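# Thread handled rod through brass ring parts in block

## Task

Push the steel rod that has the dark handle through the little barrels of every brass ring part sitting in the steel block, until its tip sticks out past the block's far end. Leave the rod resting in those barrels, with every ring part still in its original spot.

## Robot and tools

Robot: two arms, left_arm and right_arm, each ending in a five-finger hand (the left one mirrors the right). Base positions in the scene frame: left_arm at (+0.036, +0.435, 0) m, right_arm at (+0.049, -0.347, +0.001) m, both nearly unrotated. A post stands on the floor behind them. Loose objects may occasionally get nudged by something else.

Scene frame: origin at table-top height, halfway between the nominal bases; +x points out over the table, +z up, left_arm on the +y side. Fixed cameras and the table use this frame. Each arm reports its hand poses, velocities and wrist-camera poses in its own base frame, and its offsets run along its own base axes, turning about the Hand target position.

Hand point: 0.15 m out from the wrist flange along the fingers, 0.05 m in front of the palm. Its +z runs along straightened fingers, +y leaves the palm, +x crosses the palm away from the thumb on the right hand but toward the thumb on the left. Straight fingers extend 0.06-0.07 m past it. A wrist bracket on the little-finger side can strike things, and with the fingers level the wrist may sit below the hand point and touch the table first.

execute_actions(actions, cameras): actions is a list of actions; each action is a table of up to 15 rows, one per 1/30 s step (a short table repeats its last row to step 15). Every row is one flat list of 28 numbers, each in [-1, 1], covering both arms: left dx, dy, dz, rx, ry, rz; left little, ring, middle, index, thumb_bend, thumb_turn, force_limit, speed; then the same 14 for the right arm. The six pose numbers are an offset from that arm's Hand target as it stood when the action began, not from the previous row; 1.0 equals 0.6 m or 180 degrees, and rx, ry, rz form one rotation vector. Sending the same offset in a new action moves further. All-zero pose numbers request nothing new (but re-ask the last Hand target). Finger and thumb_bend values: +1 straight/open, -1 curled. thumb_turn: +1 beside the palm, -1 opposite the fingers. force_limit maps -1..+1 to about 0..10 N at the fingertip (0..15 N for the two thumb motors); speed rises from nearly zero at -1 to full at +0.48 and above. No number means 'unchanged': to keep a hand as it is, resend the eight hand numbers of its last executed row. For a gentle grip close at speed -0.94 or less. Images come only if actions is empty or cameras names them.

move(target, speed, blend, stop_force, zero, blocking, cameras): target is one 28-number row or a list of up to 15 such rows, with the same layout and scale; every row is an offset from the Hand targets at the start of the move, not from the previous row. speed is path speed in m/s, 0.002 to 3.6 (default 0.25), turning at up to twice that in rad/s; one value or one per target. blend, in m, rounds corners in a list (0 stops at each). stop_force, 3 to 120 N for both arms, ends an arm's path when its wrist sensor feels that much resistance against its travel; with it, every row must carry identical hand numbers and blocking=false is not allowed. zero (default true) re-zeros the sensor first. All motion stops after 10 s. The result adds a 'move:' line: done, off_target, moving, held or fault, plus limits=paced (pose clipped) or limits=held (steps withheld). Paths ignore obstacles and the other arm; an arm lags its path and can overshoot, more when fast or stretched. A path passing too near an arm's first joint axis is refused; go around the base.

wait(seconds 0-3600, cameras) lets time pass. stop(cameras) brakes a running move. zoom_image(camera, region [x0, y0, x1, y1] in pixels, at most 504x504) enlarges part of the newest image of cam_head_left, cam_head_right, cam_high, cam_low, cam_left_wrist or cam_right_wrist. show_instructions shows the reference pages. zero_wrist_force(arm: left_arm or right_arm) tares that wrist sensor. finished_scene(scene 1) ends the scene irreversibly; the rod must stay threaded without the robot holding it.

Results: end_effector_position in metres, end_effector_quat_wxyz, velocities in m/s and rad/s (omitted when joints are still), Hand target (last commanded pose after clipping; next offsets count from it), joint positions and torques, Wrist force and Wrist torque along the hand point's own axes (a push shows as force from the surface into the arm), plus a peak line. hand_measured, hand_stopped_by (moving, target, force, stalled, fault) and hand_load_n follow the motor order above; a lost grip shows as hand_load_n near 0. Printed poses may be off by a few centimetres. Each step clips commanded orientation to within 32 degrees of the measured one. The hand point may settle short of Hand target; resend the gap as an offset.

Gripping: with the thumb in front of the palm, the hand holds objects about 0.035-0.065 m thick, or handles down to about 0.025 m.

Avoid: dropping things (even a few mm), releasing moving parts, fast impacts, pressing past a firm contact (arms are stiff), contact between the two arms, and anything leaving the table. A torque at a joint limit (wrist joints 25.2 N m, others 135 N m) or an outside force near 150 N stops the arm for 10 s; motors at 85 °C brake the arm for 30-60 s. To stop pressing, command the target back past the hand point.

Each tool is called after "Request:" as name(argument=value, ...), one argument or row to a line, values as JSON.

Reference images:

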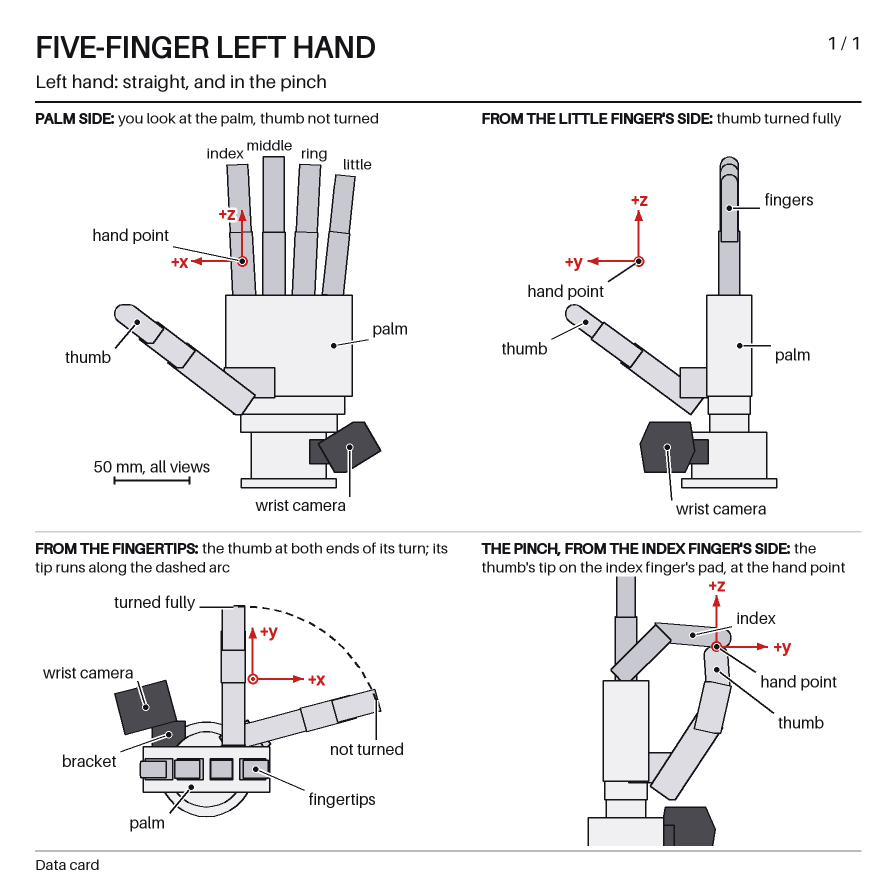

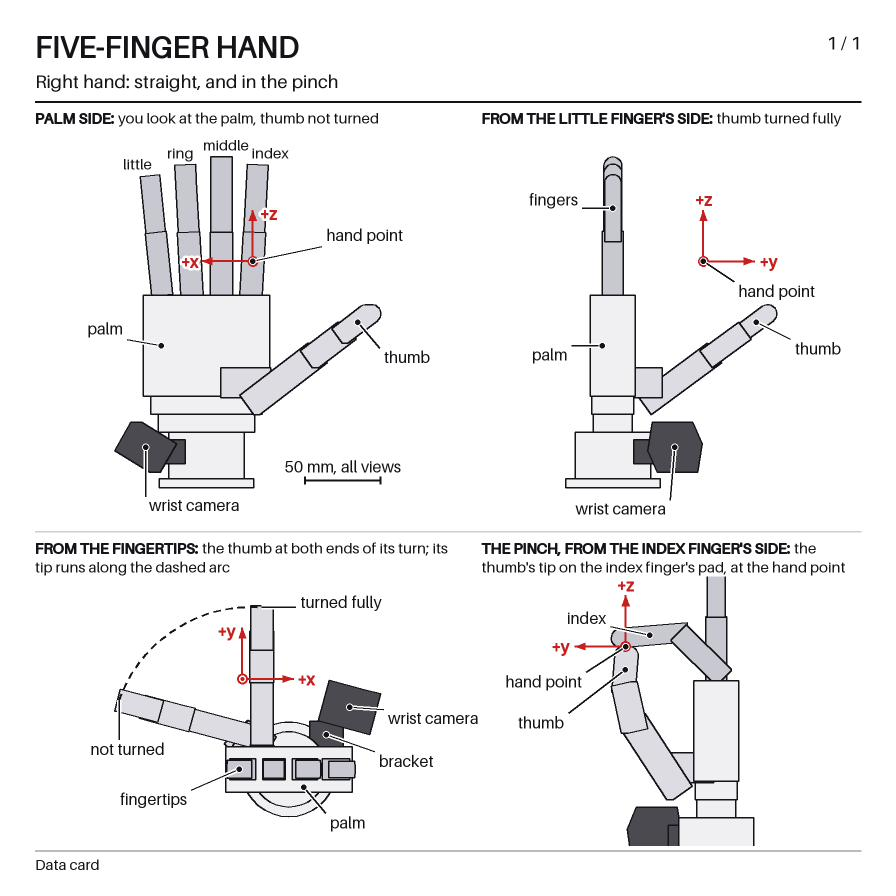

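## Session

Request:
execute_actions(
  actions=[],
)

Scene clock: 0.00 s.
left_arm: end_effector_position=(+0.6483, +0.1003, +0.3332) hand_measured=(+1.000, +1.000, +1.000, +1.000, +1.000, +1.000) hand_load_n=(+0.0, +0.0, +0.0, +0.0, +0.0, +0.0) hand_stopped_by=(target, target, target, target, target, target) hand_force_limit=0.00 hand_speed=-0.80 end_effector_quat_wxyz=(+0.297, +0.549, +0.433, -0.650) | right_arm: end_effector_position=(-0.0975, +0.3387, +0.1856) hand_measured=(+1.000, +1.000, +1.000, +1.000, +1.000, +1.000) hand_load_n=(+0.0, +0.0, +0.0, +0.0, +0.0, +0.0) hand_stopped_by=(target, target, target, target, target, target) hand_force_limit=0.00 hand_speed=-0.80 end_effector_quat_wxyz=(-0.037, -0.486, +0.873, +0.005)
Joint positions: left_arm=[3.76 -2.759 -0.508 0.1 -1.094 1.344] | right_arm=[1.251 -1.572 1.987 1.204 1.513 -1.336]
Joint velocities: within noise
Joint torques (N m): no reading
Motor temperatures (°C): left_arm=[34 31 30 42 33 39] | right_arm=[33 26 34 38 41 36]
Wrist force (N): no reading
Wrist torque (N m): no reading
Wrist force, peak (N): no reading
Hand target: left_arm +0.6483, +0.1003, +0.3332; +0.297, +0.549, +0.433, -0.650 | right_arm -0.0975, +0.3387, +0.1856; -0.037, -0.486, +0.873, +0.005

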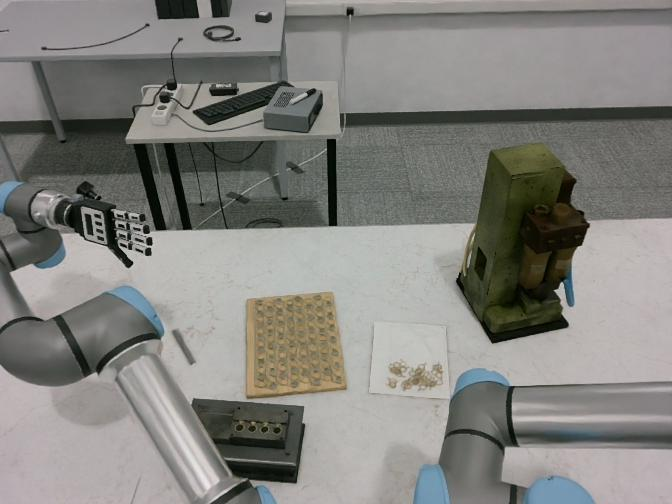

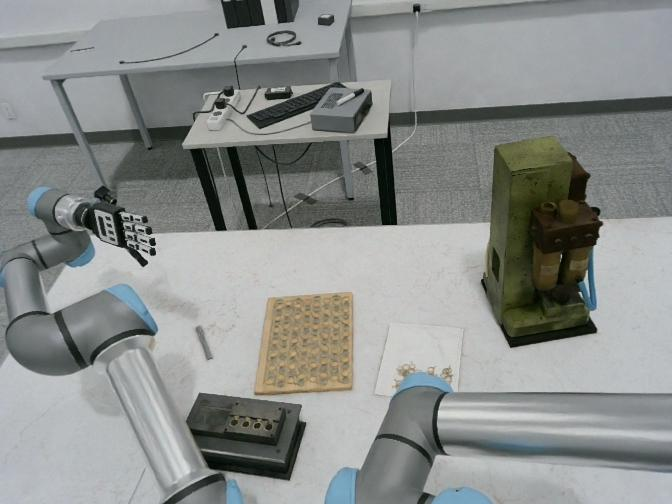

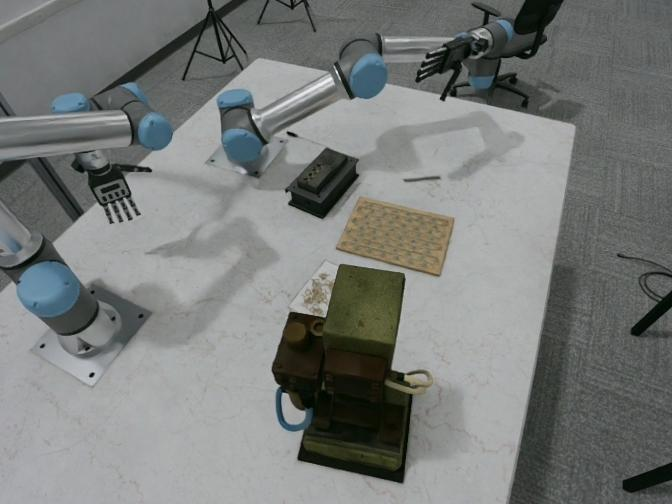

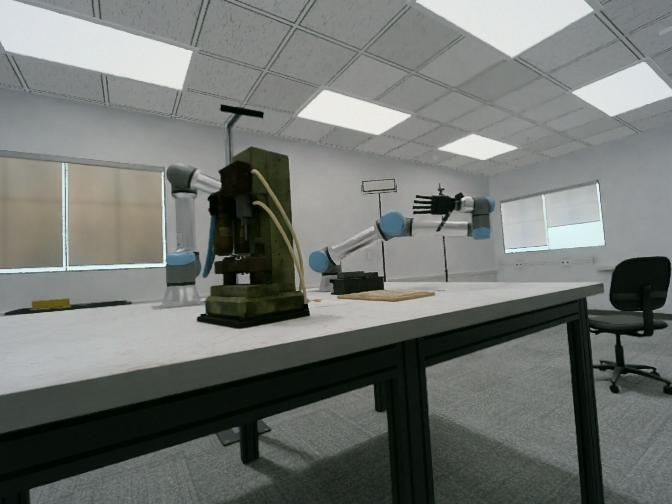

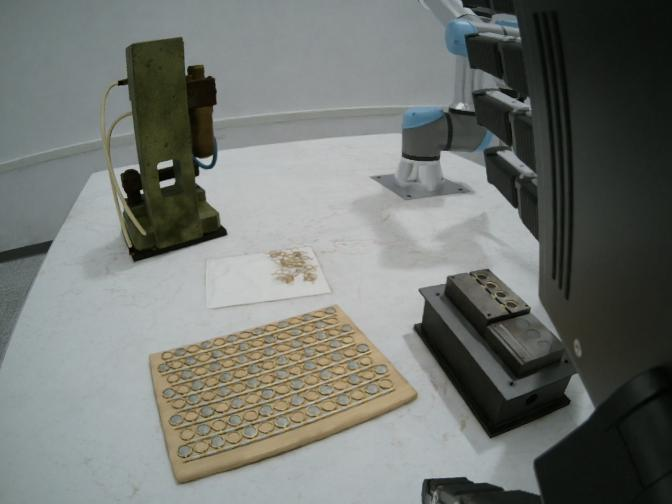

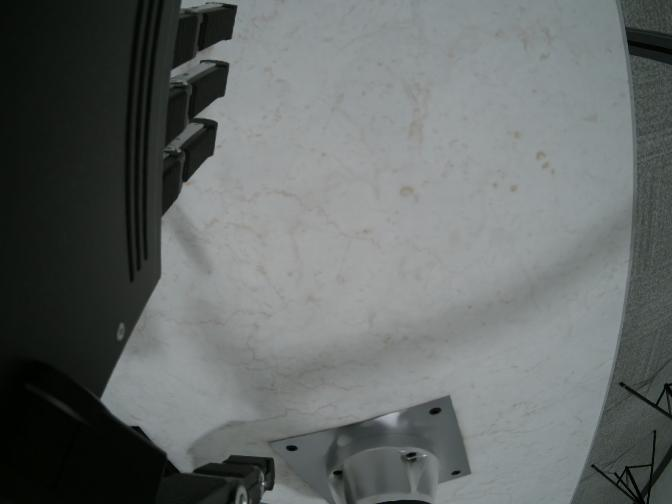

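Request:
zoom_image(
  camera="cam_head_left",
  region=[150, 310, 350, 490],
)

Request:
zoom_image(
  camera="cam_head_right",
  region=[170, 310, 350, 490],
)

Request:
zoom_image(
  camera="cam_high",
  region=[270, 130, 470, 230],
)

Request:
zoom_image(
  camera="cam_left_wrist",
  region=[400, 250, 600, 450],
)

Scaled by 2.520 from the camera's image (finer frame: 960x720).

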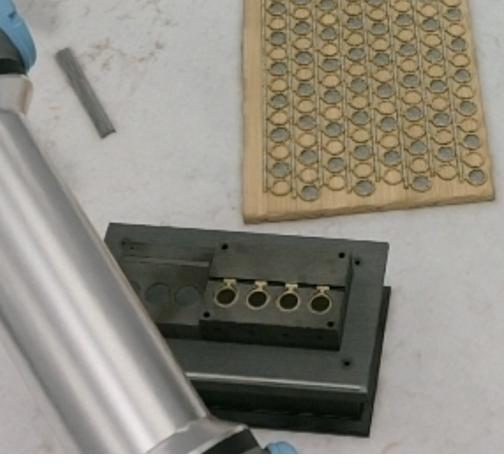

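Scaled by 2.800 from the camera's image (finer frame: 960x720).

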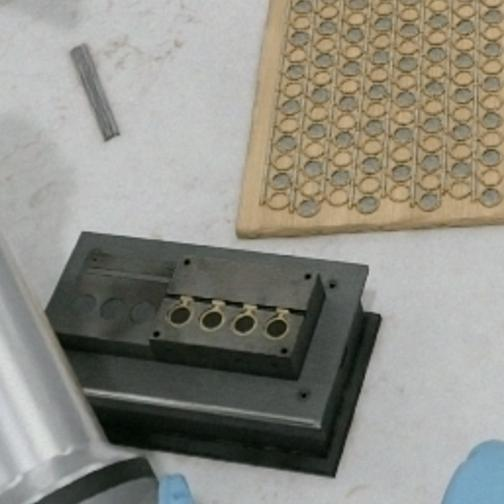

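Scaled by 2.520 from the camera's image (finer frame: 960x720).

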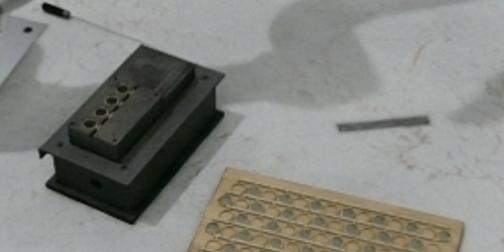

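Scaled by 2.520 from the camera's image (finer frame: 960x720).

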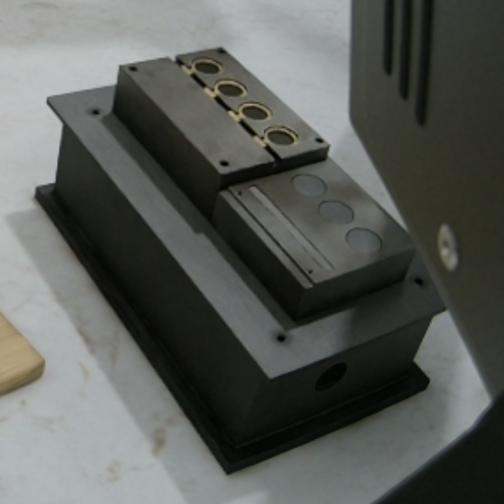

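Request:
zoom_image(
  camera="cam_high",
  region=[260, 115, 360, 190],
)

Request:
zoom_image(
  camera="cam_head_left",
  region=[90, 430, 170, 504],
)

Request:
zoom_image(
  camera="cam_head_right",
  region=[90, 430, 170, 504],
)

Request:
zoom_image(
  camera="cam_low",
  region=[300, 230, 450, 320],
)

Scaled by 5.040 from the camera's image (finer frame: 960x720).

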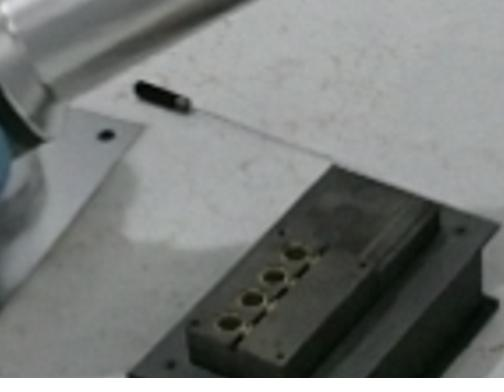

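Scaled by 6.300 from the camera's image (finer frame: 960x720).

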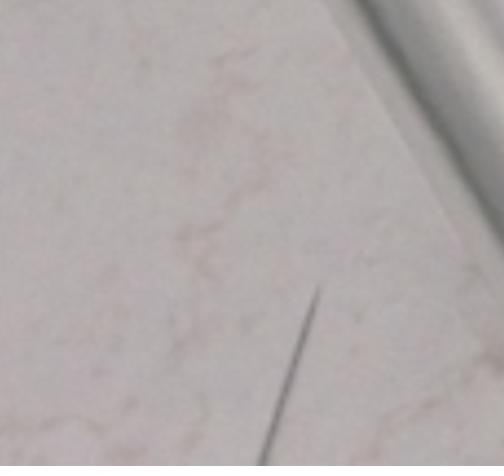

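Scaled by 6.300 from the camera's image (finer frame: 960x720).

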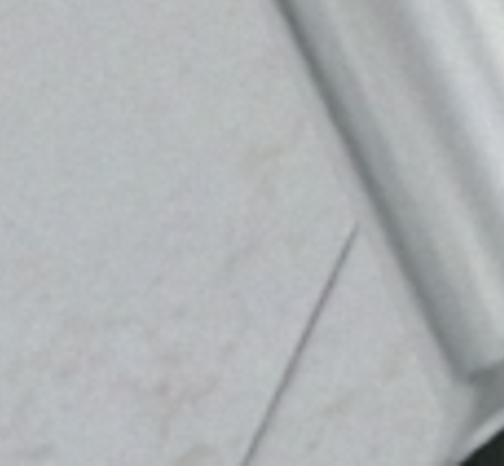

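Scaled by 3.360 from the camera's image (finer frame: 960x720).

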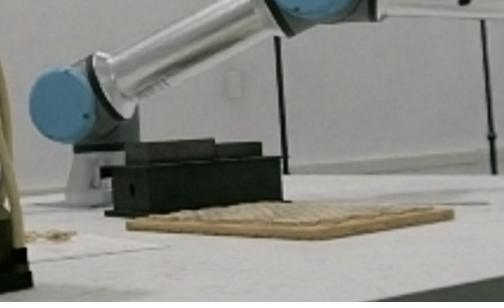

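Request:
move(
  target=[-0.33, -0.4167, -0.03, 0.4358, 0.0919, -0.1851, 1,1,1,1,1,1,0,-0.8, 0,0,0,0,0,0,1,1,1,1,1,1,0,-0.8],
  cameras=["cam_head_left","cam_head_right","cam_left_wrist","cam_high"],
)

Scene clock: 231.27 s.
left_arm: end_effector_position=(+0.4503, -0.1497, +0.3151) hand_measured=(+1.000, +1.000, +1.000, +1.000, +1.000, +1.000) hand_load_n=(+0.0, +0.0, -0.5, +0.0, +0.0, +0.0) hand_stopped_by=(target, target, target, target, target, target) hand_force_limit=0.00 hand_speed=-0.80 end_effector_quat_wxyz=(-0.353, +0.613, +0.612, -0.354) | right_arm: end_effector_position=(-0.0975, +0.3387, +0.1856) hand_measured=(+1.000, +1.000, +1.000, +1.000, +1.000, +1.000) hand_load_n=(+0.0, +0.0, +0.0, +0.0, +0.0, +0.0) hand_stopped_by=(target, target, target, target, target, target) hand_force_limit=0.00 hand_speed=-0.80 end_effector_quat_wxyz=(-0.037, -0.486, +0.873, +0.005)
Joint positions: left_arm=[3.069 -2.385 -0.88 0.647 -1.507 -0.035] | right_arm=[1.251 -1.572 1.987 1.204 1.513 -1.336]
Joint torques (N m): left_arm=[-6.94 52.75 31.69 -3.04 0.65 -1.03] | right_arm=[-0.64 -17.31 -17.37 2.78 -0.01 0.01]
Wrist force (N): left_arm=[0.6 0.5 -0.7] | right_arm=[-0.2 0.2 0.0]
Wrist torque (N m): left_arm=[0.30 0.29 -0.09] | right_arm=[0.03 0.02 0.00]
Wrist force, peak (N): left_arm=[0.7 0.2 -1.5] | right_arm=[-0.1 0.4 -0.4]
Hand target: left_arm +0.4503, -0.1498, +0.3152; -0.353, +0.612, +0.612, -0.354 | right_arm -0.0975, +0.3387, +0.1856; -0.037, -0.486, +0.873, +0.005
Off the commanded pose: left_arm 0.000 m, 0 deg | right_arm 0.000 m, 0 deg.
move: done
cam_left_wrist: T_world_to_cam=[[-0.53385, 0.2383, 0.81131, 0.0308], [0.51557, 0.85222, 0.08893, -0.13215], [-0.67022, 0.46576, -0.57781, 0.66719]] pos_world=[0.53174, -0.20547, 0.37228]
Images, in order (width x height): cam_head_left 672x504, cam_head_right 672x504, cam_high 672x504, cam_left_wrist 672x504.

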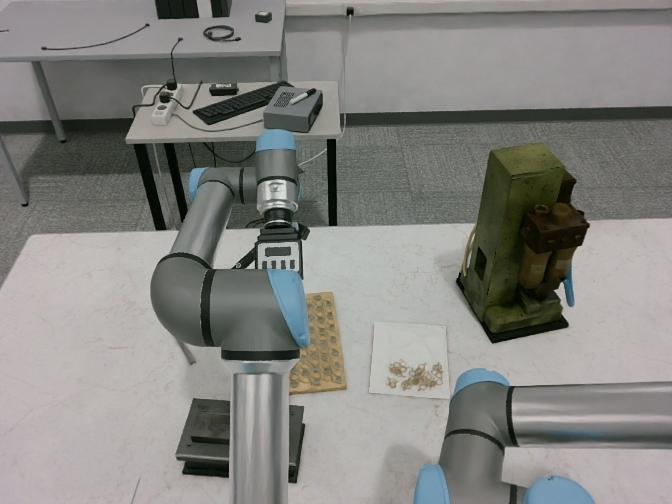

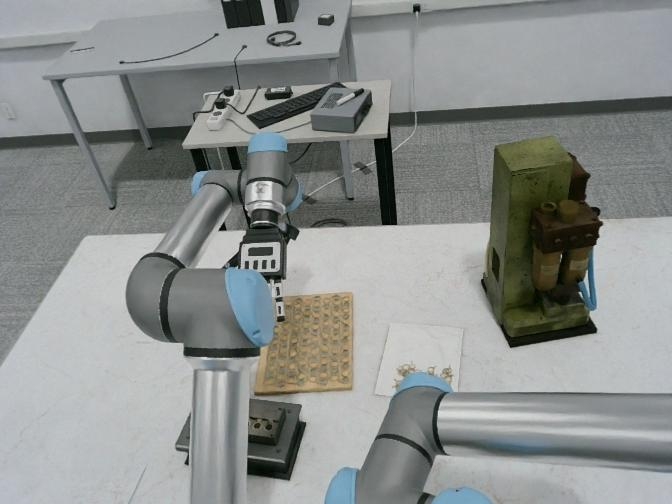

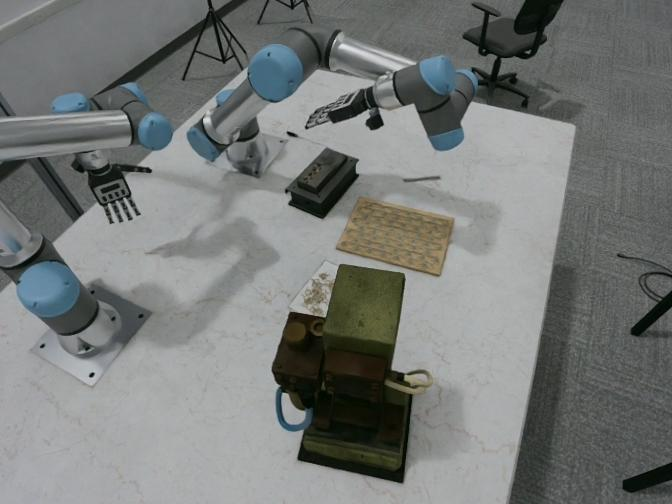

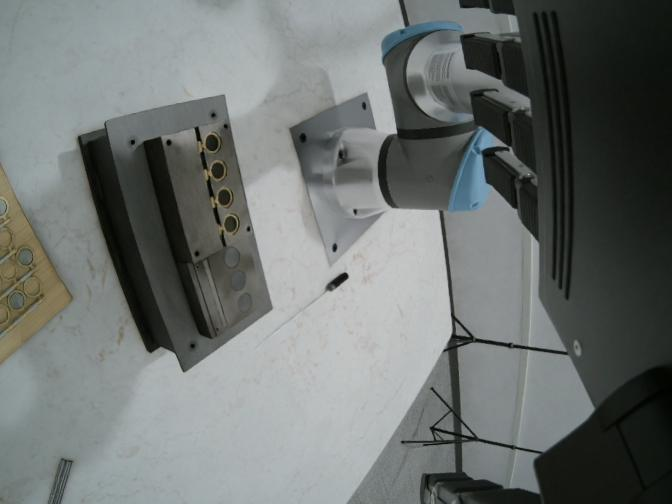

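Request:
zoom_image(
  camera="cam_left_wrist",
  region=[70, 80, 290, 380],
)

Request:
zoom_image(
  camera="cam_left_wrist",
  region=[130, 110, 260, 240],
)

Request:
zoom_image(
  camera="cam_left_wrist",
  region=[160, 220, 290, 350],
)

Request:
zoom_image(
  camera="cam_left_wrist",
  region=[250, 260, 360, 350],
)

Scaled by 1.680 from the camera's image (finer frame: 960x720).

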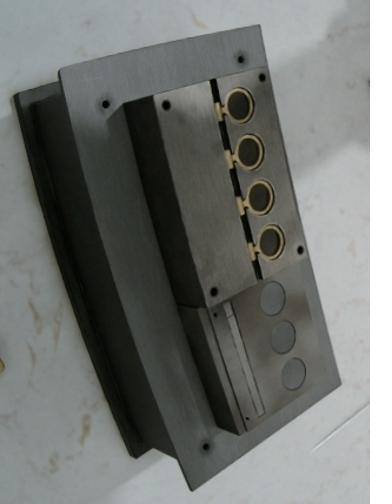

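Scaled by 3.877 from the camera's image (finer frame: 960x720).

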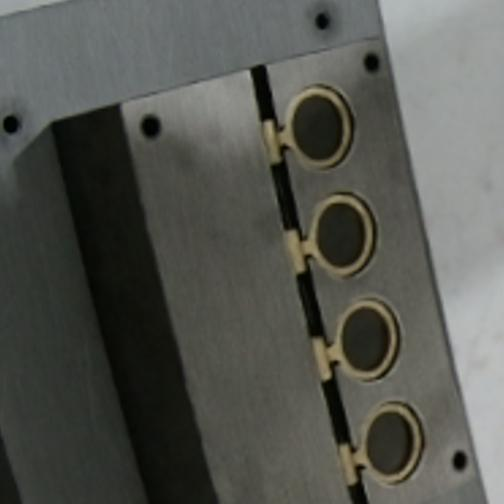

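Scaled by 3.877 from the camera's image (finer frame: 960x720).

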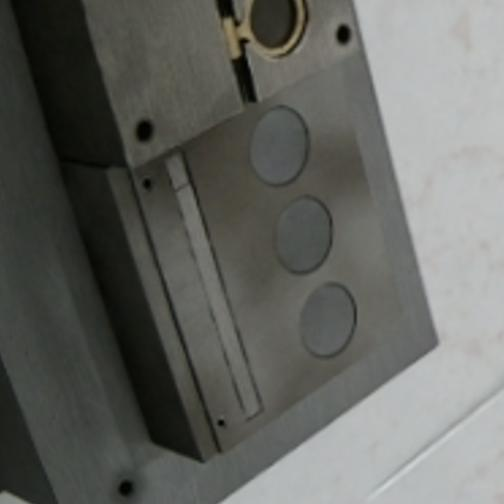

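Scaled by 4.582 from the camera's image (finer frame: 960x720).

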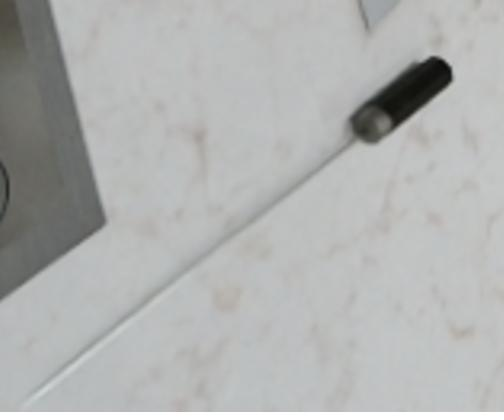

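Request:
move(
  target=[
    [-0.5588, 0.4747, -0.1087, -0.0081, 0.0091, 0.4653, 1,1,0.45,0.45,0.35,-1,-0.2,-0.3, 0,0,0,0,0,0,1,1,1,1,1,1,0,-0.8],
    [-0.5588, 0.4747, -0.3087, -0.0081, 0.0091, 0.4653, 1,1,0.45,0.45,0.35,-1,-0.2,-0.3, 0,0,0,0,0,0,1,1,1,1,1,1,0,-0.8],
  ],
  blend=[0.04, 0],
  cameras=["cam_head_left","cam_head_right","cam_left_wrist","cam_high"],
)

Scene clock: 591.17 s.
left_arm: end_effector_position=(+0.1704, +0.0874, +0.2608) hand_measured=(+1.000, +1.000, +0.450, +0.450, +0.350, -1.000) hand_load_n=(+0.0, -0.5, +0.0, +0.0, +0.0, +0.0) hand_stopped_by=(target, target, target, target, target, target) hand_force_limit=-0.20 hand_speed=-0.30 end_effector_quat_wxyz=(-0.088, +0.150, +0.845, -0.506) | right_arm: end_effector_position=(-0.0975, +0.3387, +0.1856) hand_measured=(+1.000, +1.000, +1.000, +1.000, +1.000, +1.000) hand_load_n=(+0.0, +0.0, +0.0, +0.0, +0.0, +0.0) hand_stopped_by=(target, target, target, target, target, target) hand_force_limit=0.00 hand_speed=-0.80 end_effector_quat_wxyz=(-0.037, -0.486, +0.873, +0.005)
Joint positions: left_arm=[4.283 -1.755 -2.031 1.139 -1.499 -0.035] | right_arm=[1.251 -1.572 1.987 1.204 1.513 -1.336]
Joint torques (N m): left_arm=[-4.62 13.26 11.79 -1.47 -0.99 -1.05] | right_arm=[-0.67 -16.37 -17.62 2.88 -0.18 -0.05]
Wrist force (N): left_arm=[0.8 0.5 -0.6] | right_arm=[0.0 0.1 0.2]
Wrist torque (N m): left_arm=[0.32 0.29 0.07] | right_arm=[0.02 -0.02 0.01]
Wrist force, peak (N): left_arm=[4.3 1.9 -2.1] | right_arm=[0.0 0.3 0.7]
Hand target: left_arm +0.1705, +0.0874, +0.2608; -0.088, +0.150, +0.845, -0.506 (not the last commanded pose) | right_arm -0.0975, +0.3387, +0.1856; -0.037, -0.486, +0.873, +0.005
Off the commanded pose: left_arm 0.150 m, 14 deg | right_arm 0.000 m, 0 deg.
move: held (left_arm; a check stopped the path); path passed 0 of 2 targets; limits=held
pose unreachable (left arm): on one or more control steps of this call, first in action 0 (counted from 0), this arm could not follow its commanded pose, so it was not sent that pose on those steps. It may still have moved: this result reports where it is.
cause: moving toward the commanded pose would bring two parts of the arm too close to each other (joints 3 (elbow) to 6 (wrist 3) lie between them).
cam_left_wrist: T_world_to_cam=[[-0.40029, -0.39627, 0.82628, -0.1022], [-0.62317, 0.7788, 0.07161, 0.0199], [-0.67188, -0.48625, -0.55869, 0.41631]] pos_world=[0.25121, 0.14644, 0.31561]
Images, in order (width x height): cam_head_left 672x504, cam_head_right 672x504, cam_high 672x504, cam_left_wrist 672x504.

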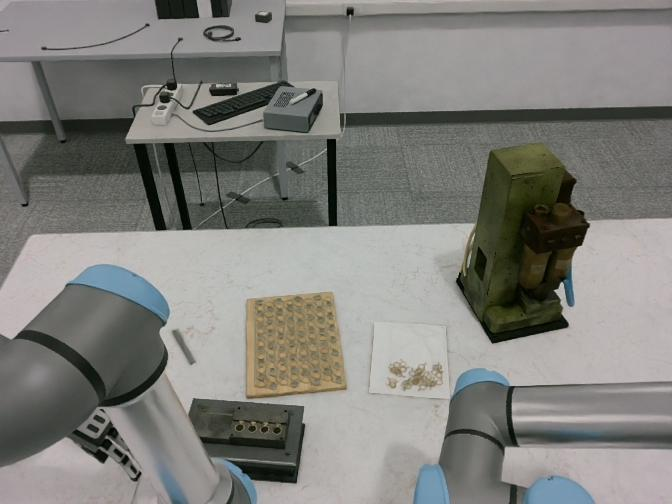

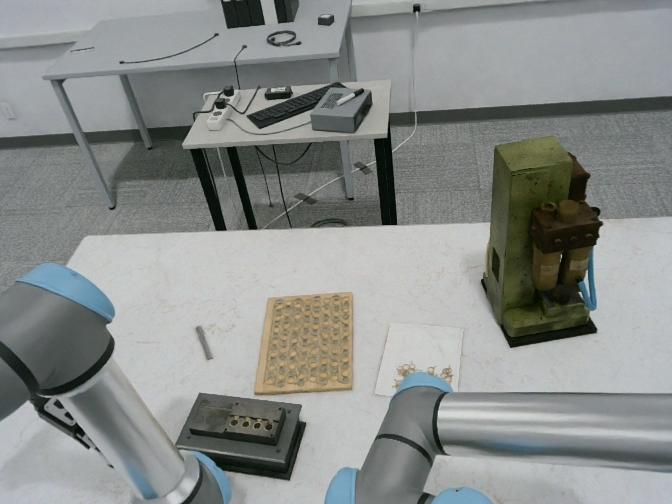

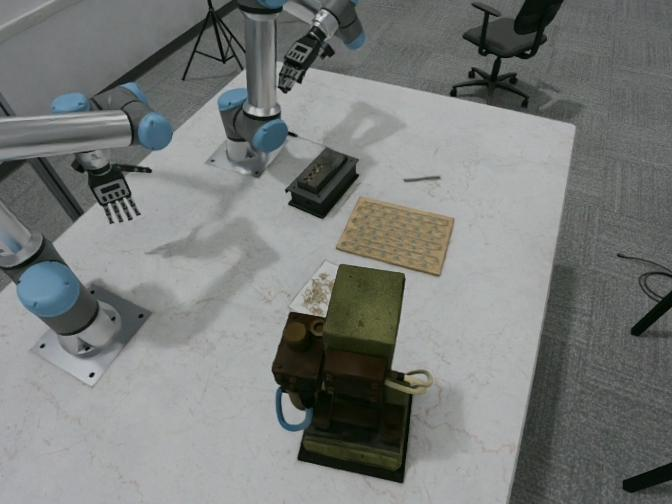

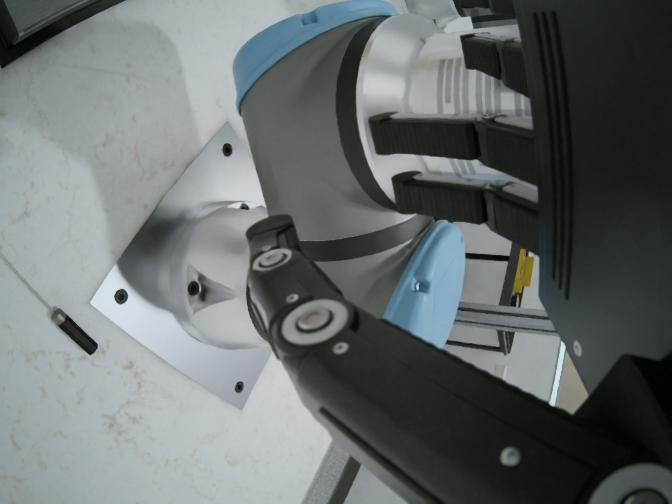

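Request:
move(
  target=[
    [0.05, 0.3877, -0.1, 0, 0, 0.0767, -1,-1,0.45,0.45,0.35,-1,-0.2,-0.3, 0,0,0,0,0,0,1,1,1,1,1,1,0,-0.8],
    [-0.0175, 0.3543, -0.2847, 0,0,0.0767, -1,-1,0.45,0.45,0.35,-1,-0.2,-0.3, 0,0,0,0,0,0,1,1,1,1,1,1,0,-0.8],
  ],
  blend=[0.04, 0],
  cameras=["cam_left_wrist","cam_high"],
)

Scene clock: 621.60 s.
left_arm: end_effector_position=(+0.1600, +0.3000, +0.0901) hand_measured=(-1.000, -1.000, +0.450, +0.450, +0.350, -1.000) hand_load_n=(+0.0, +0.0, +0.0, +0.0, +0.0, +0.0) hand_stopped_by=(target, target, target, target, target, target) hand_force_limit=-0.20 hand_speed=-0.30 end_effector_quat_wxyz=(-0.026, +0.048, +0.857, -0.513) end_effector_velocity=(+0.000, -0.001, -0.001) end_effector_angular_velocity=(+0.003, +0.000, +0.002) | right_arm: end_effector_position=(-0.0975, +0.3387, +0.1856) hand_measured=(+1.000, +1.000, +1.000, +1.000, +1.000, +1.000) hand_load_n=(+0.0, +0.0, +0.0, +0.0, +0.0, +0.0) hand_stopped_by=(target, target, target, target, target, target) hand_force_limit=0.00 hand_speed=-0.80 end_effector_quat_wxyz=(-0.037, -0.486, +0.873, +0.005)
Joint positions: left_arm=[4.558 -2.35 -1.628 1.33 -1.529 -0.018] | right_arm=[1.251 -1.572 1.987 1.204 1.513 -1.336]
Joint velocities: left_arm=[0 0.001 -0.003 0.005 0.002 -0.001] | right_arm=[within noise]
Joint torques (N m): left_arm=[-1.42 36.11 15.74 -0.72 0.7 -2.81] | right_arm=[-0.34 -17.85 -17.25 2.93 -0.06 -0.23]
Wrist force (N): left_arm=[1.2 0.4 -1.2] | right_arm=[-0.3 0.3 0.3]
Wrist torque (N m): left_arm=[0.36 0.22 -0.04] | right_arm=[0.02 0.01 0.00]
Wrist force, peak (N): left_arm=[2.0 2.0 -0.1] | right_arm=[-0.1 0.4 0.7]
Hand target: left_arm +0.1600, +0.3000, +0.0900; -0.026, +0.048, +0.857, -0.513 | right_arm -0.0975, +0.3387, +0.1856; -0.037, -0.486, +0.873, +0.005
Off the commanded pose: left_arm 0.000 m, 0 deg | right_arm 0.000 m, 0 deg.
move: done
cam_left_wrist: T_world_to_cam=[[-0.29431, -0.48008, 0.82638, 0.12705], [-0.79092, 0.60774, 0.07138, -0.06179], [-0.53649, -0.6326, -0.55857, 0.4395]] pos_world=[0.22431, 0.37657, 0.14491]
Images, in order (width x height): cam_high 672x504, cam_left_wrist 672x504.

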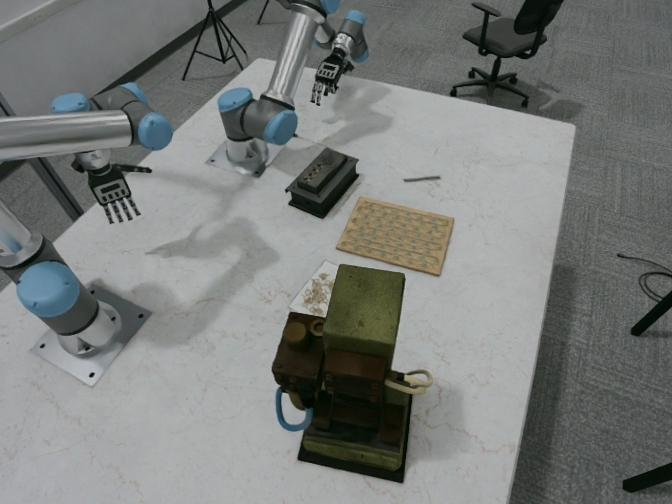

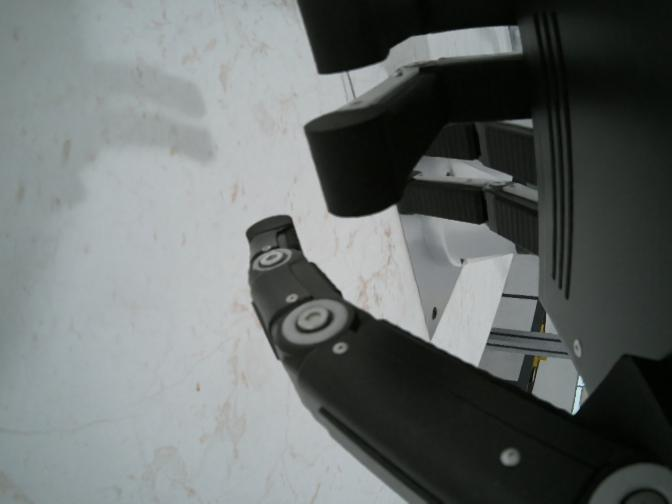

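Request:
move(
  target=[-0.05, -0.1, 0, 0, 0, 0, 1,1,0.45,0.45,0.35,-1,-0.2,-0.3, 0,0,0,0,0,0,1,1,1,1,1,1,0,-0.8],
  cameras=["cam_left_wrist"],
)

Scene clock: 645.33 s.
left_arm: end_effector_position=(+0.1300, +0.2400, +0.0900) hand_measured=(+1.000, +1.000, +0.450, +0.450, +0.350, -1.000) hand_load_n=(+0.0, +0.0, +0.0, +0.0, +0.0, +0.0) hand_stopped_by=(target, target, target, target, target, target) hand_force_limit=-0.20 hand_speed=-0.30 end_effector_quat_wxyz=(-0.026, +0.048, +0.857, -0.513) | right_arm: end_effector_position=(-0.0975, +0.3387, +0.1856) hand_measured=(+1.000, +1.000, +1.000, +1.000, +1.000, +1.000) hand_load_n=(+0.0, +0.0, +0.0, +0.0, +0.0, +0.0) hand_stopped_by=(target, target, target, target, target, target) hand_force_limit=0.00 hand_speed=-0.80 end_effector_quat_wxyz=(-0.037, -0.486, +0.873, +0.005)
Joint positions: left_arm=[4.603 -2.246 -1.852 1.449 -1.569 0.003] | right_arm=[1.251 -1.572 1.987 1.204 1.513 -1.336]
Joint torques (N m): left_arm=[0.59 44.39 -5.28 -1.58 -0.88 -3.03] | right_arm=[0.07 -16.71 -18.07 2.99 0.06 -0.31]
Wrist force (N): left_arm=[1.4 0.7 -1.0] | right_arm=[-0.1 0.3 0.5]
Wrist torque (N m): left_arm=[0.36 0.17 -0.02] | right_arm=[0.02 -0.01 0.01]
Wrist force, peak (N): left_arm=[0.6 1.6 -2.5] | right_arm=[0.1 0.2 0.8]
Hand target: left_arm +0.1300, +0.2400, +0.0900; -0.026, +0.048, +0.857, -0.513 | right_arm -0.0975, +0.3387, +0.1856; -0.037, -0.486, +0.873, +0.005
Off the commanded pose: left_arm 0.000 m, 0 deg | right_arm 0.000 m, 0 deg.
move: done
cam_left_wrist: T_world_to_cam=[[-0.29426, -0.48014, 0.82636, 0.08948], [-0.79087, 0.60778, 0.07152, -0.04917], [-0.53659, -0.6325, -0.55858, 0.38533]] pos_world=[0.19421, 0.31658, 0.14481]

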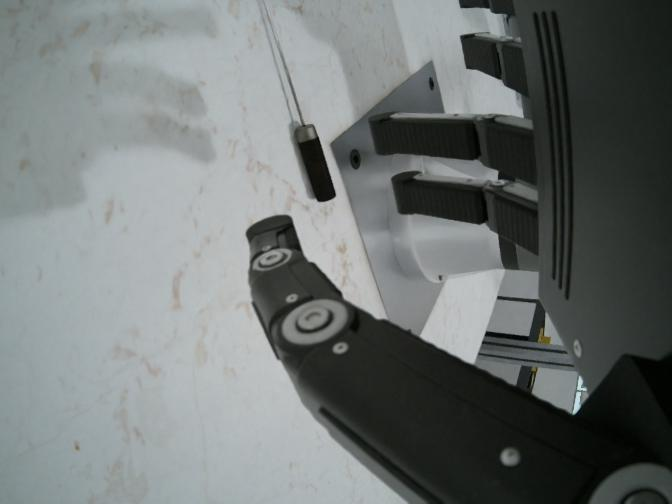

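Request:
zoom_image(
  camera="cam_left_wrist",
  region=[250, 90, 370, 220],
)

Request:
zoom_image(
  camera="cam_left_wrist",
  region=[230, 0, 330, 110],
)

Scaled by 3.877 from the camera's image (finer frame: 960x720).

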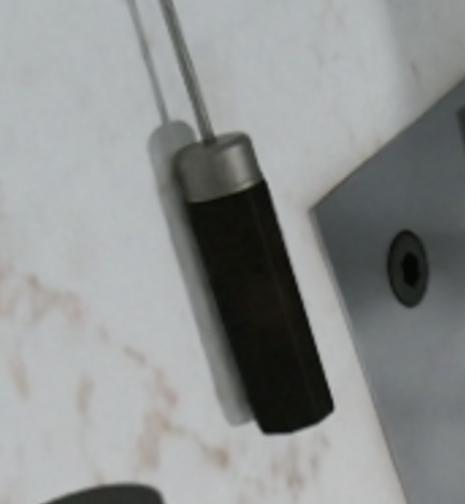

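Scaled by 4.582 from the camera's image (finer frame: 960x720).

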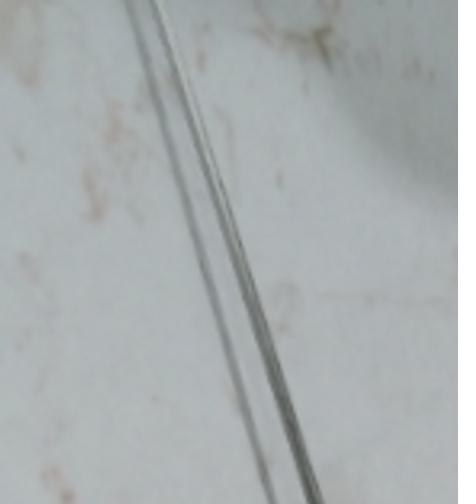

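Request:
move(
  target=[-0.0443, -0.0833, -0.1, -0.0276, 0.003, 0, 1,1,0.7,0.7,0.27,-1,-0.2,-0.3, 0,0,0,0,0,0,1,1,1,1,1,1,0,-0.8],
  speed=0.08,
  cameras=["cam_left_wrist"],
)

Scene clock: 719.90 s.
left_arm: end_effector_position=(+0.1034, +0.1900, +0.0300) hand_measured=(+1.000, +1.000, +0.700, +0.700, +0.270, -1.000) hand_load_n=(+0.0, +0.0, -0.5, +0.0, +0.0, +0.0) hand_stopped_by=(target, target, target, target, target, target) hand_force_limit=-0.20 hand_speed=-0.30 end_effector_quat_wxyz=(-0.028, +0.046, +0.834, -0.550) | right_arm: end_effector_position=(-0.0975, +0.3387, +0.1856) hand_measured=(+1.000, +1.000, +1.000, +1.000, +1.000, +1.000) hand_load_n=(+0.0, +0.0, +0.0, +0.0, +0.0, +0.0) hand_stopped_by=(target, target, target, target, target, target) hand_force_limit=0.00 hand_speed=-0.80 end_effector_quat_wxyz=(-0.037, -0.486, +0.873, +0.005)
Joint positions: left_arm=[4.656 -2.365 -1.993 1.622 -1.617 0.024] | right_arm=[1.251 -1.572 1.987 1.204 1.513 -1.336]
Joint torques (N m): left_arm=[-6.79 38.47 16.41 -2.3 1.2 -0.75] | right_arm=[-0.56 -16.75 -17.62 2.96 0.09 -0.41]
Wrist force (N): left_arm=[1.3 0.8 -1.1] | right_arm=[0.1 0.3 0.8]
Wrist torque (N m): left_arm=[0.41 0.19 -0.11] | right_arm=[0.00 -0.05 0.03]
Wrist force, peak (N): left_arm=[1.6 0.3 -1.7] | right_arm=[0.1 0.3 0.8]
Hand target: left_arm +0.1034, +0.1900, +0.0300; -0.028, +0.046, +0.834, -0.549 | right_arm -0.0975, +0.3387, +0.1856; -0.037, -0.486, +0.873, +0.005
Off the commanded pose: left_arm 0.000 m, 0 deg | right_arm 0.000 m, 0 deg.
move: done
cam_left_wrist: T_world_to_cam=[[-0.28637, -0.40641, 0.86765, 0.09118], [-0.79043, 0.61201, 0.02578, -0.03495], [-0.54149, -0.67844, -0.4965, 0.31332]] pos_world=[0.16815, 0.27101, 0.07735]

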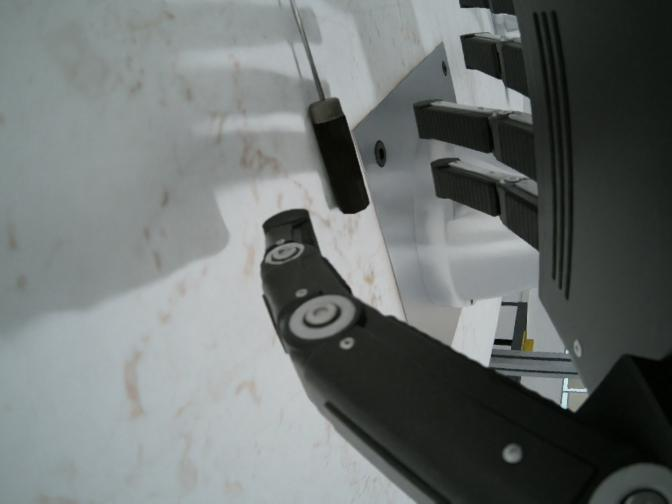

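Request:
zoom_image(
  camera="cam_left_wrist",
  region=[250, 80, 390, 280],
)

Scaled by 2.520 from the camera's image (finer frame: 960x720).

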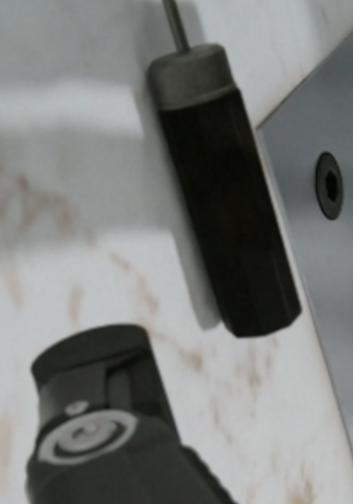

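Request:
zoom_image(
  camera="cam_left_wrist",
  region=[400, 60, 560, 230],
)

Scaled by 2.965 from the camera's image (finer frame: 960x720).

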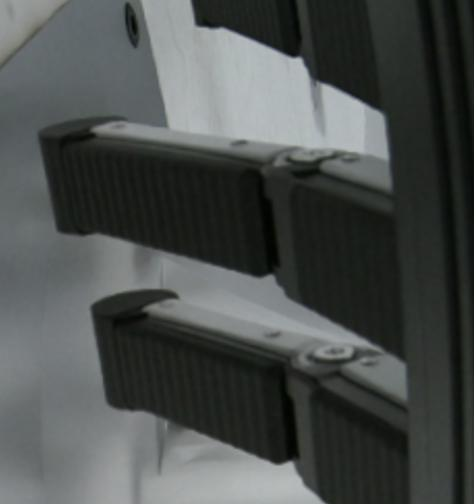

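Request:
move(
  target=[0, 0, -0.045, 0, 0, 0, 1,1,0.7,0.7,0.27,-1,-0.2,-0.3, 0,0,0,0,0,0,1,1,1,1,1,1,0,-0.8],
  speed=0.008,
  stop_force=3.5,
  cameras=["cam_left_wrist"],
)

Scene clock: 807.43 s.
left_arm: end_effector_position=(+0.1034, +0.1900, +0.0113) hand_measured=(+1.000, +1.000, +0.700, +0.700, +0.270, -1.000) hand_load_n=(+0.0, +0.0, +0.0, -0.5, -1.0, +0.0) hand_stopped_by=(target, target, target, target, target, target) hand_force_limit=-0.20 hand_speed=-0.30 end_effector_quat_wxyz=(-0.028, +0.046, +0.834, -0.549) | right_arm: end_effector_position=(-0.0975, +0.3387, +0.1856) hand_measured=(+1.000, +1.000, +1.000, +1.000, +1.000, +1.000) hand_load_n=(+0.0, +0.0, +0.0, +0.0, +0.0, +0.0) hand_stopped_by=(target, target, target, target, target, target) hand_force_limit=0.00 hand_speed=-0.80 end_effector_quat_wxyz=(-0.037, -0.486, +0.873, +0.005)
Joint positions: left_arm=[4.656 -2.41 -1.983 1.658 -1.617 0.024] | right_arm=[1.251 -1.572 1.987 1.204 1.513 -1.336]
Joint torques (N m): left_arm=[-7.16 44.07 -9.65 -3.21 1.25 -2.4] | right_arm=[-0.67 -17 -17.56 3.03 0.03 -0.65]
Wrist force (N): left_arm=[1.5 -0.8 -1.2] | right_arm=[0.3 0.3 0.6]
Wrist torque (N m): left_arm=[0.24 0.17 -0.05] | right_arm=[0.01 -0.08 0.03]
Wrist force, peak (N): left_arm=[2.5 -3.3 -4.8] | right_arm=[-0.1 0.6 0.9]
Hand target: left_arm +0.1034, +0.1900, +0.0113; -0.028, +0.046, +0.834, -0.549 (not the last commanded pose) | right_arm -0.0975, +0.3387, +0.1856; -0.037, -0.486, +0.873, +0.005
Off the commanded pose: left_arm 0.008 m, 0 deg | right_arm 0.000 m, 0 deg.
move: contact (left_arm)
cam_left_wrist: T_world_to_cam=[[-0.2862, -0.40667, 0.86759, 0.10745], [-0.79048, 0.61193, 0.02607, -0.03445], [-0.5415, -0.67835, -0.4966, 0.30402]] pos_world=[0.16815, 0.27101, 0.05866]

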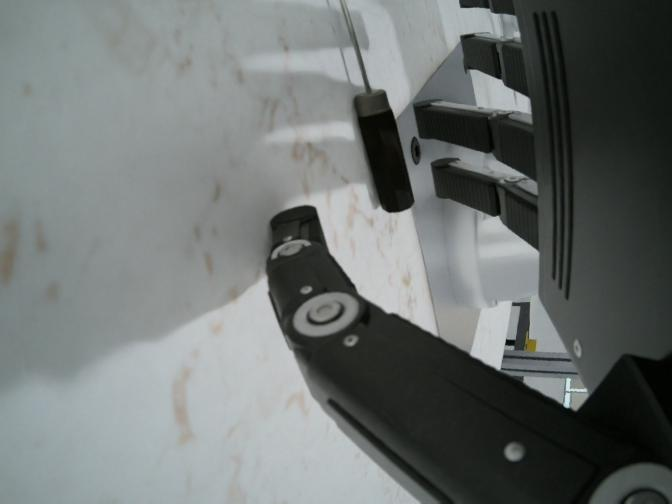

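Request:
move(
  target=[
    [0, 0, 0.0115, 0, 0, 0, 1,1,0.7,0.7,0.27,-1,-0.2,-0.3, 0,0,0,0,0,0,1,1,1,1,1,1,0,-0.8],
    [-0.0057, -0.07, 0.0115, 0, 0, 0, 1,1,0.7,0.7,0.27,-1,-0.2,-0.3, 0,0,0,0,0,0,1,1,1,1,1,1,0,-0.8],
    [-0.0057, -0.07, 0.004, 0, 0, 0, 1,1,0.7,0.7,0.27,-1,-0.2,-0.3, 0,0,0,0,0,0,1,1,1,1,1,1,0,-0.8],
  ],
  speed=0.05,
  cameras=["cam_left_wrist", "cam_high"],
)

Scene clock: 837.27 s.
left_arm: end_effector_position=(+0.0999, +0.1481, +0.0136) hand_measured=(+1.000, +1.000, +0.700, +0.700, +0.270, -1.000) hand_load_n=(+0.0, +0.0, -0.5, +0.0, +0.5, +0.0) hand_stopped_by=(target, target, target, target, target, target) hand_force_limit=-0.20 hand_speed=-0.30 end_effector_quat_wxyz=(-0.028, +0.046, +0.834, -0.549) end_effector_velocity=(+0.001, +0.000, +0.002) end_effector_angular_velocity=(-0.002, +0.000, +0.001) | right_arm: end_effector_position=(-0.0975, +0.3387, +0.1856) hand_measured=(+1.000, +1.000, +1.000, +1.000, +1.000, +1.000) hand_load_n=(+0.0, +0.0, +0.0, +0.0, +0.0, +0.0) hand_stopped_by=(target, target, target, target, target, target) hand_force_limit=0.00 hand_speed=-0.80 end_effector_quat_wxyz=(-0.037, -0.486, +0.873, +0.005)
Joint positions: left_arm=[4.659 -2.374 -2.104 1.743 -1.62 0.025] | right_arm=[1.251 -1.572 1.987 1.204 1.513 -1.336]
Joint velocities: left_arm=[-0.001 0.003 0 -0.005 0.002 0] | right_arm=[within noise]
Joint torques (N m): left_arm=[1.88 43.82 2.41 -3.45 -0.33 2.84] | right_arm=[-0.33 -17.22 -18.11 3 0.17 -0.77]
Wrist force (N): left_arm=[1.5 0.7 -1.0] | right_arm=[0.0 0.3 0.6]
Wrist torque (N m): left_arm=[0.39 0.16 -0.10] | right_arm=[0.02 -0.04 0.02]
Wrist force, peak (N): left_arm=[1.9 -0.8 -1.6] | right_arm=[0.1 0.3 0.9]
Hand target: left_arm +0.1000, +0.1480, +0.0137; -0.028, +0.046, +0.834, -0.549 | right_arm -0.0975, +0.3387, +0.1856; -0.037, -0.486, +0.873, +0.005
Off the commanded pose: left_arm 0.000 m, 0 deg | right_arm 0.000 m, 0 deg.
move: done
cam_left_wrist: T_world_to_cam=[[-0.28627, -0.40676, 0.86752, 0.08748], [-0.79045, 0.61197, 0.0261, -0.01158], [-0.54151, -0.67826, -0.49671, 0.27489]] pos_world=[0.16475, 0.22912, 0.06096]
Images, in order (width x height): cam_high 672x504, cam_left_wrist 672x504.

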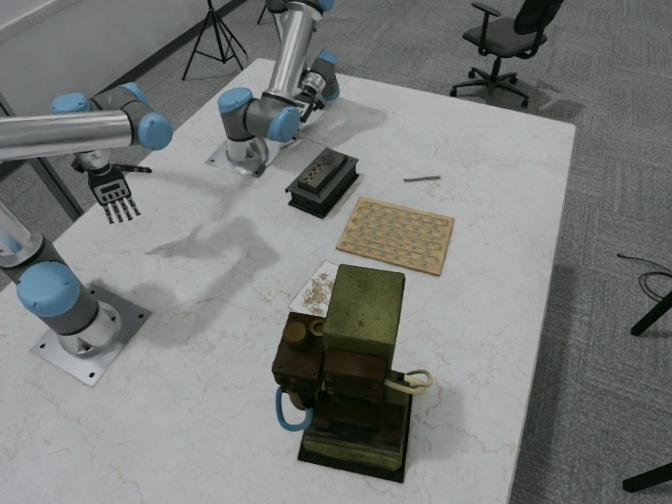

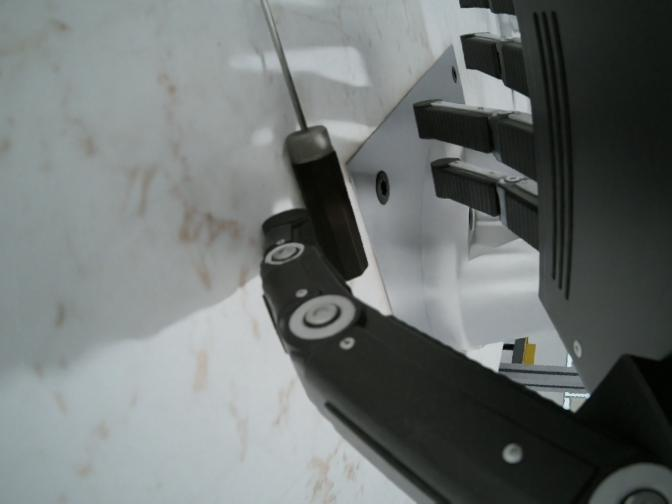

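Request:
zoom_image(
  camera="cam_left_wrist",
  region=[220, 110, 400, 300],
)

Scaled by 2.653 from the camera's image (finer frame: 960x720).

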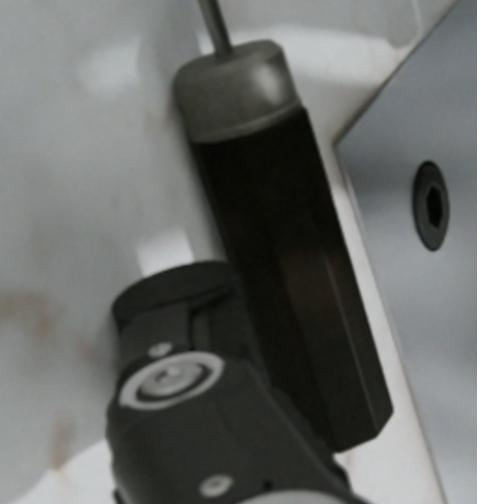

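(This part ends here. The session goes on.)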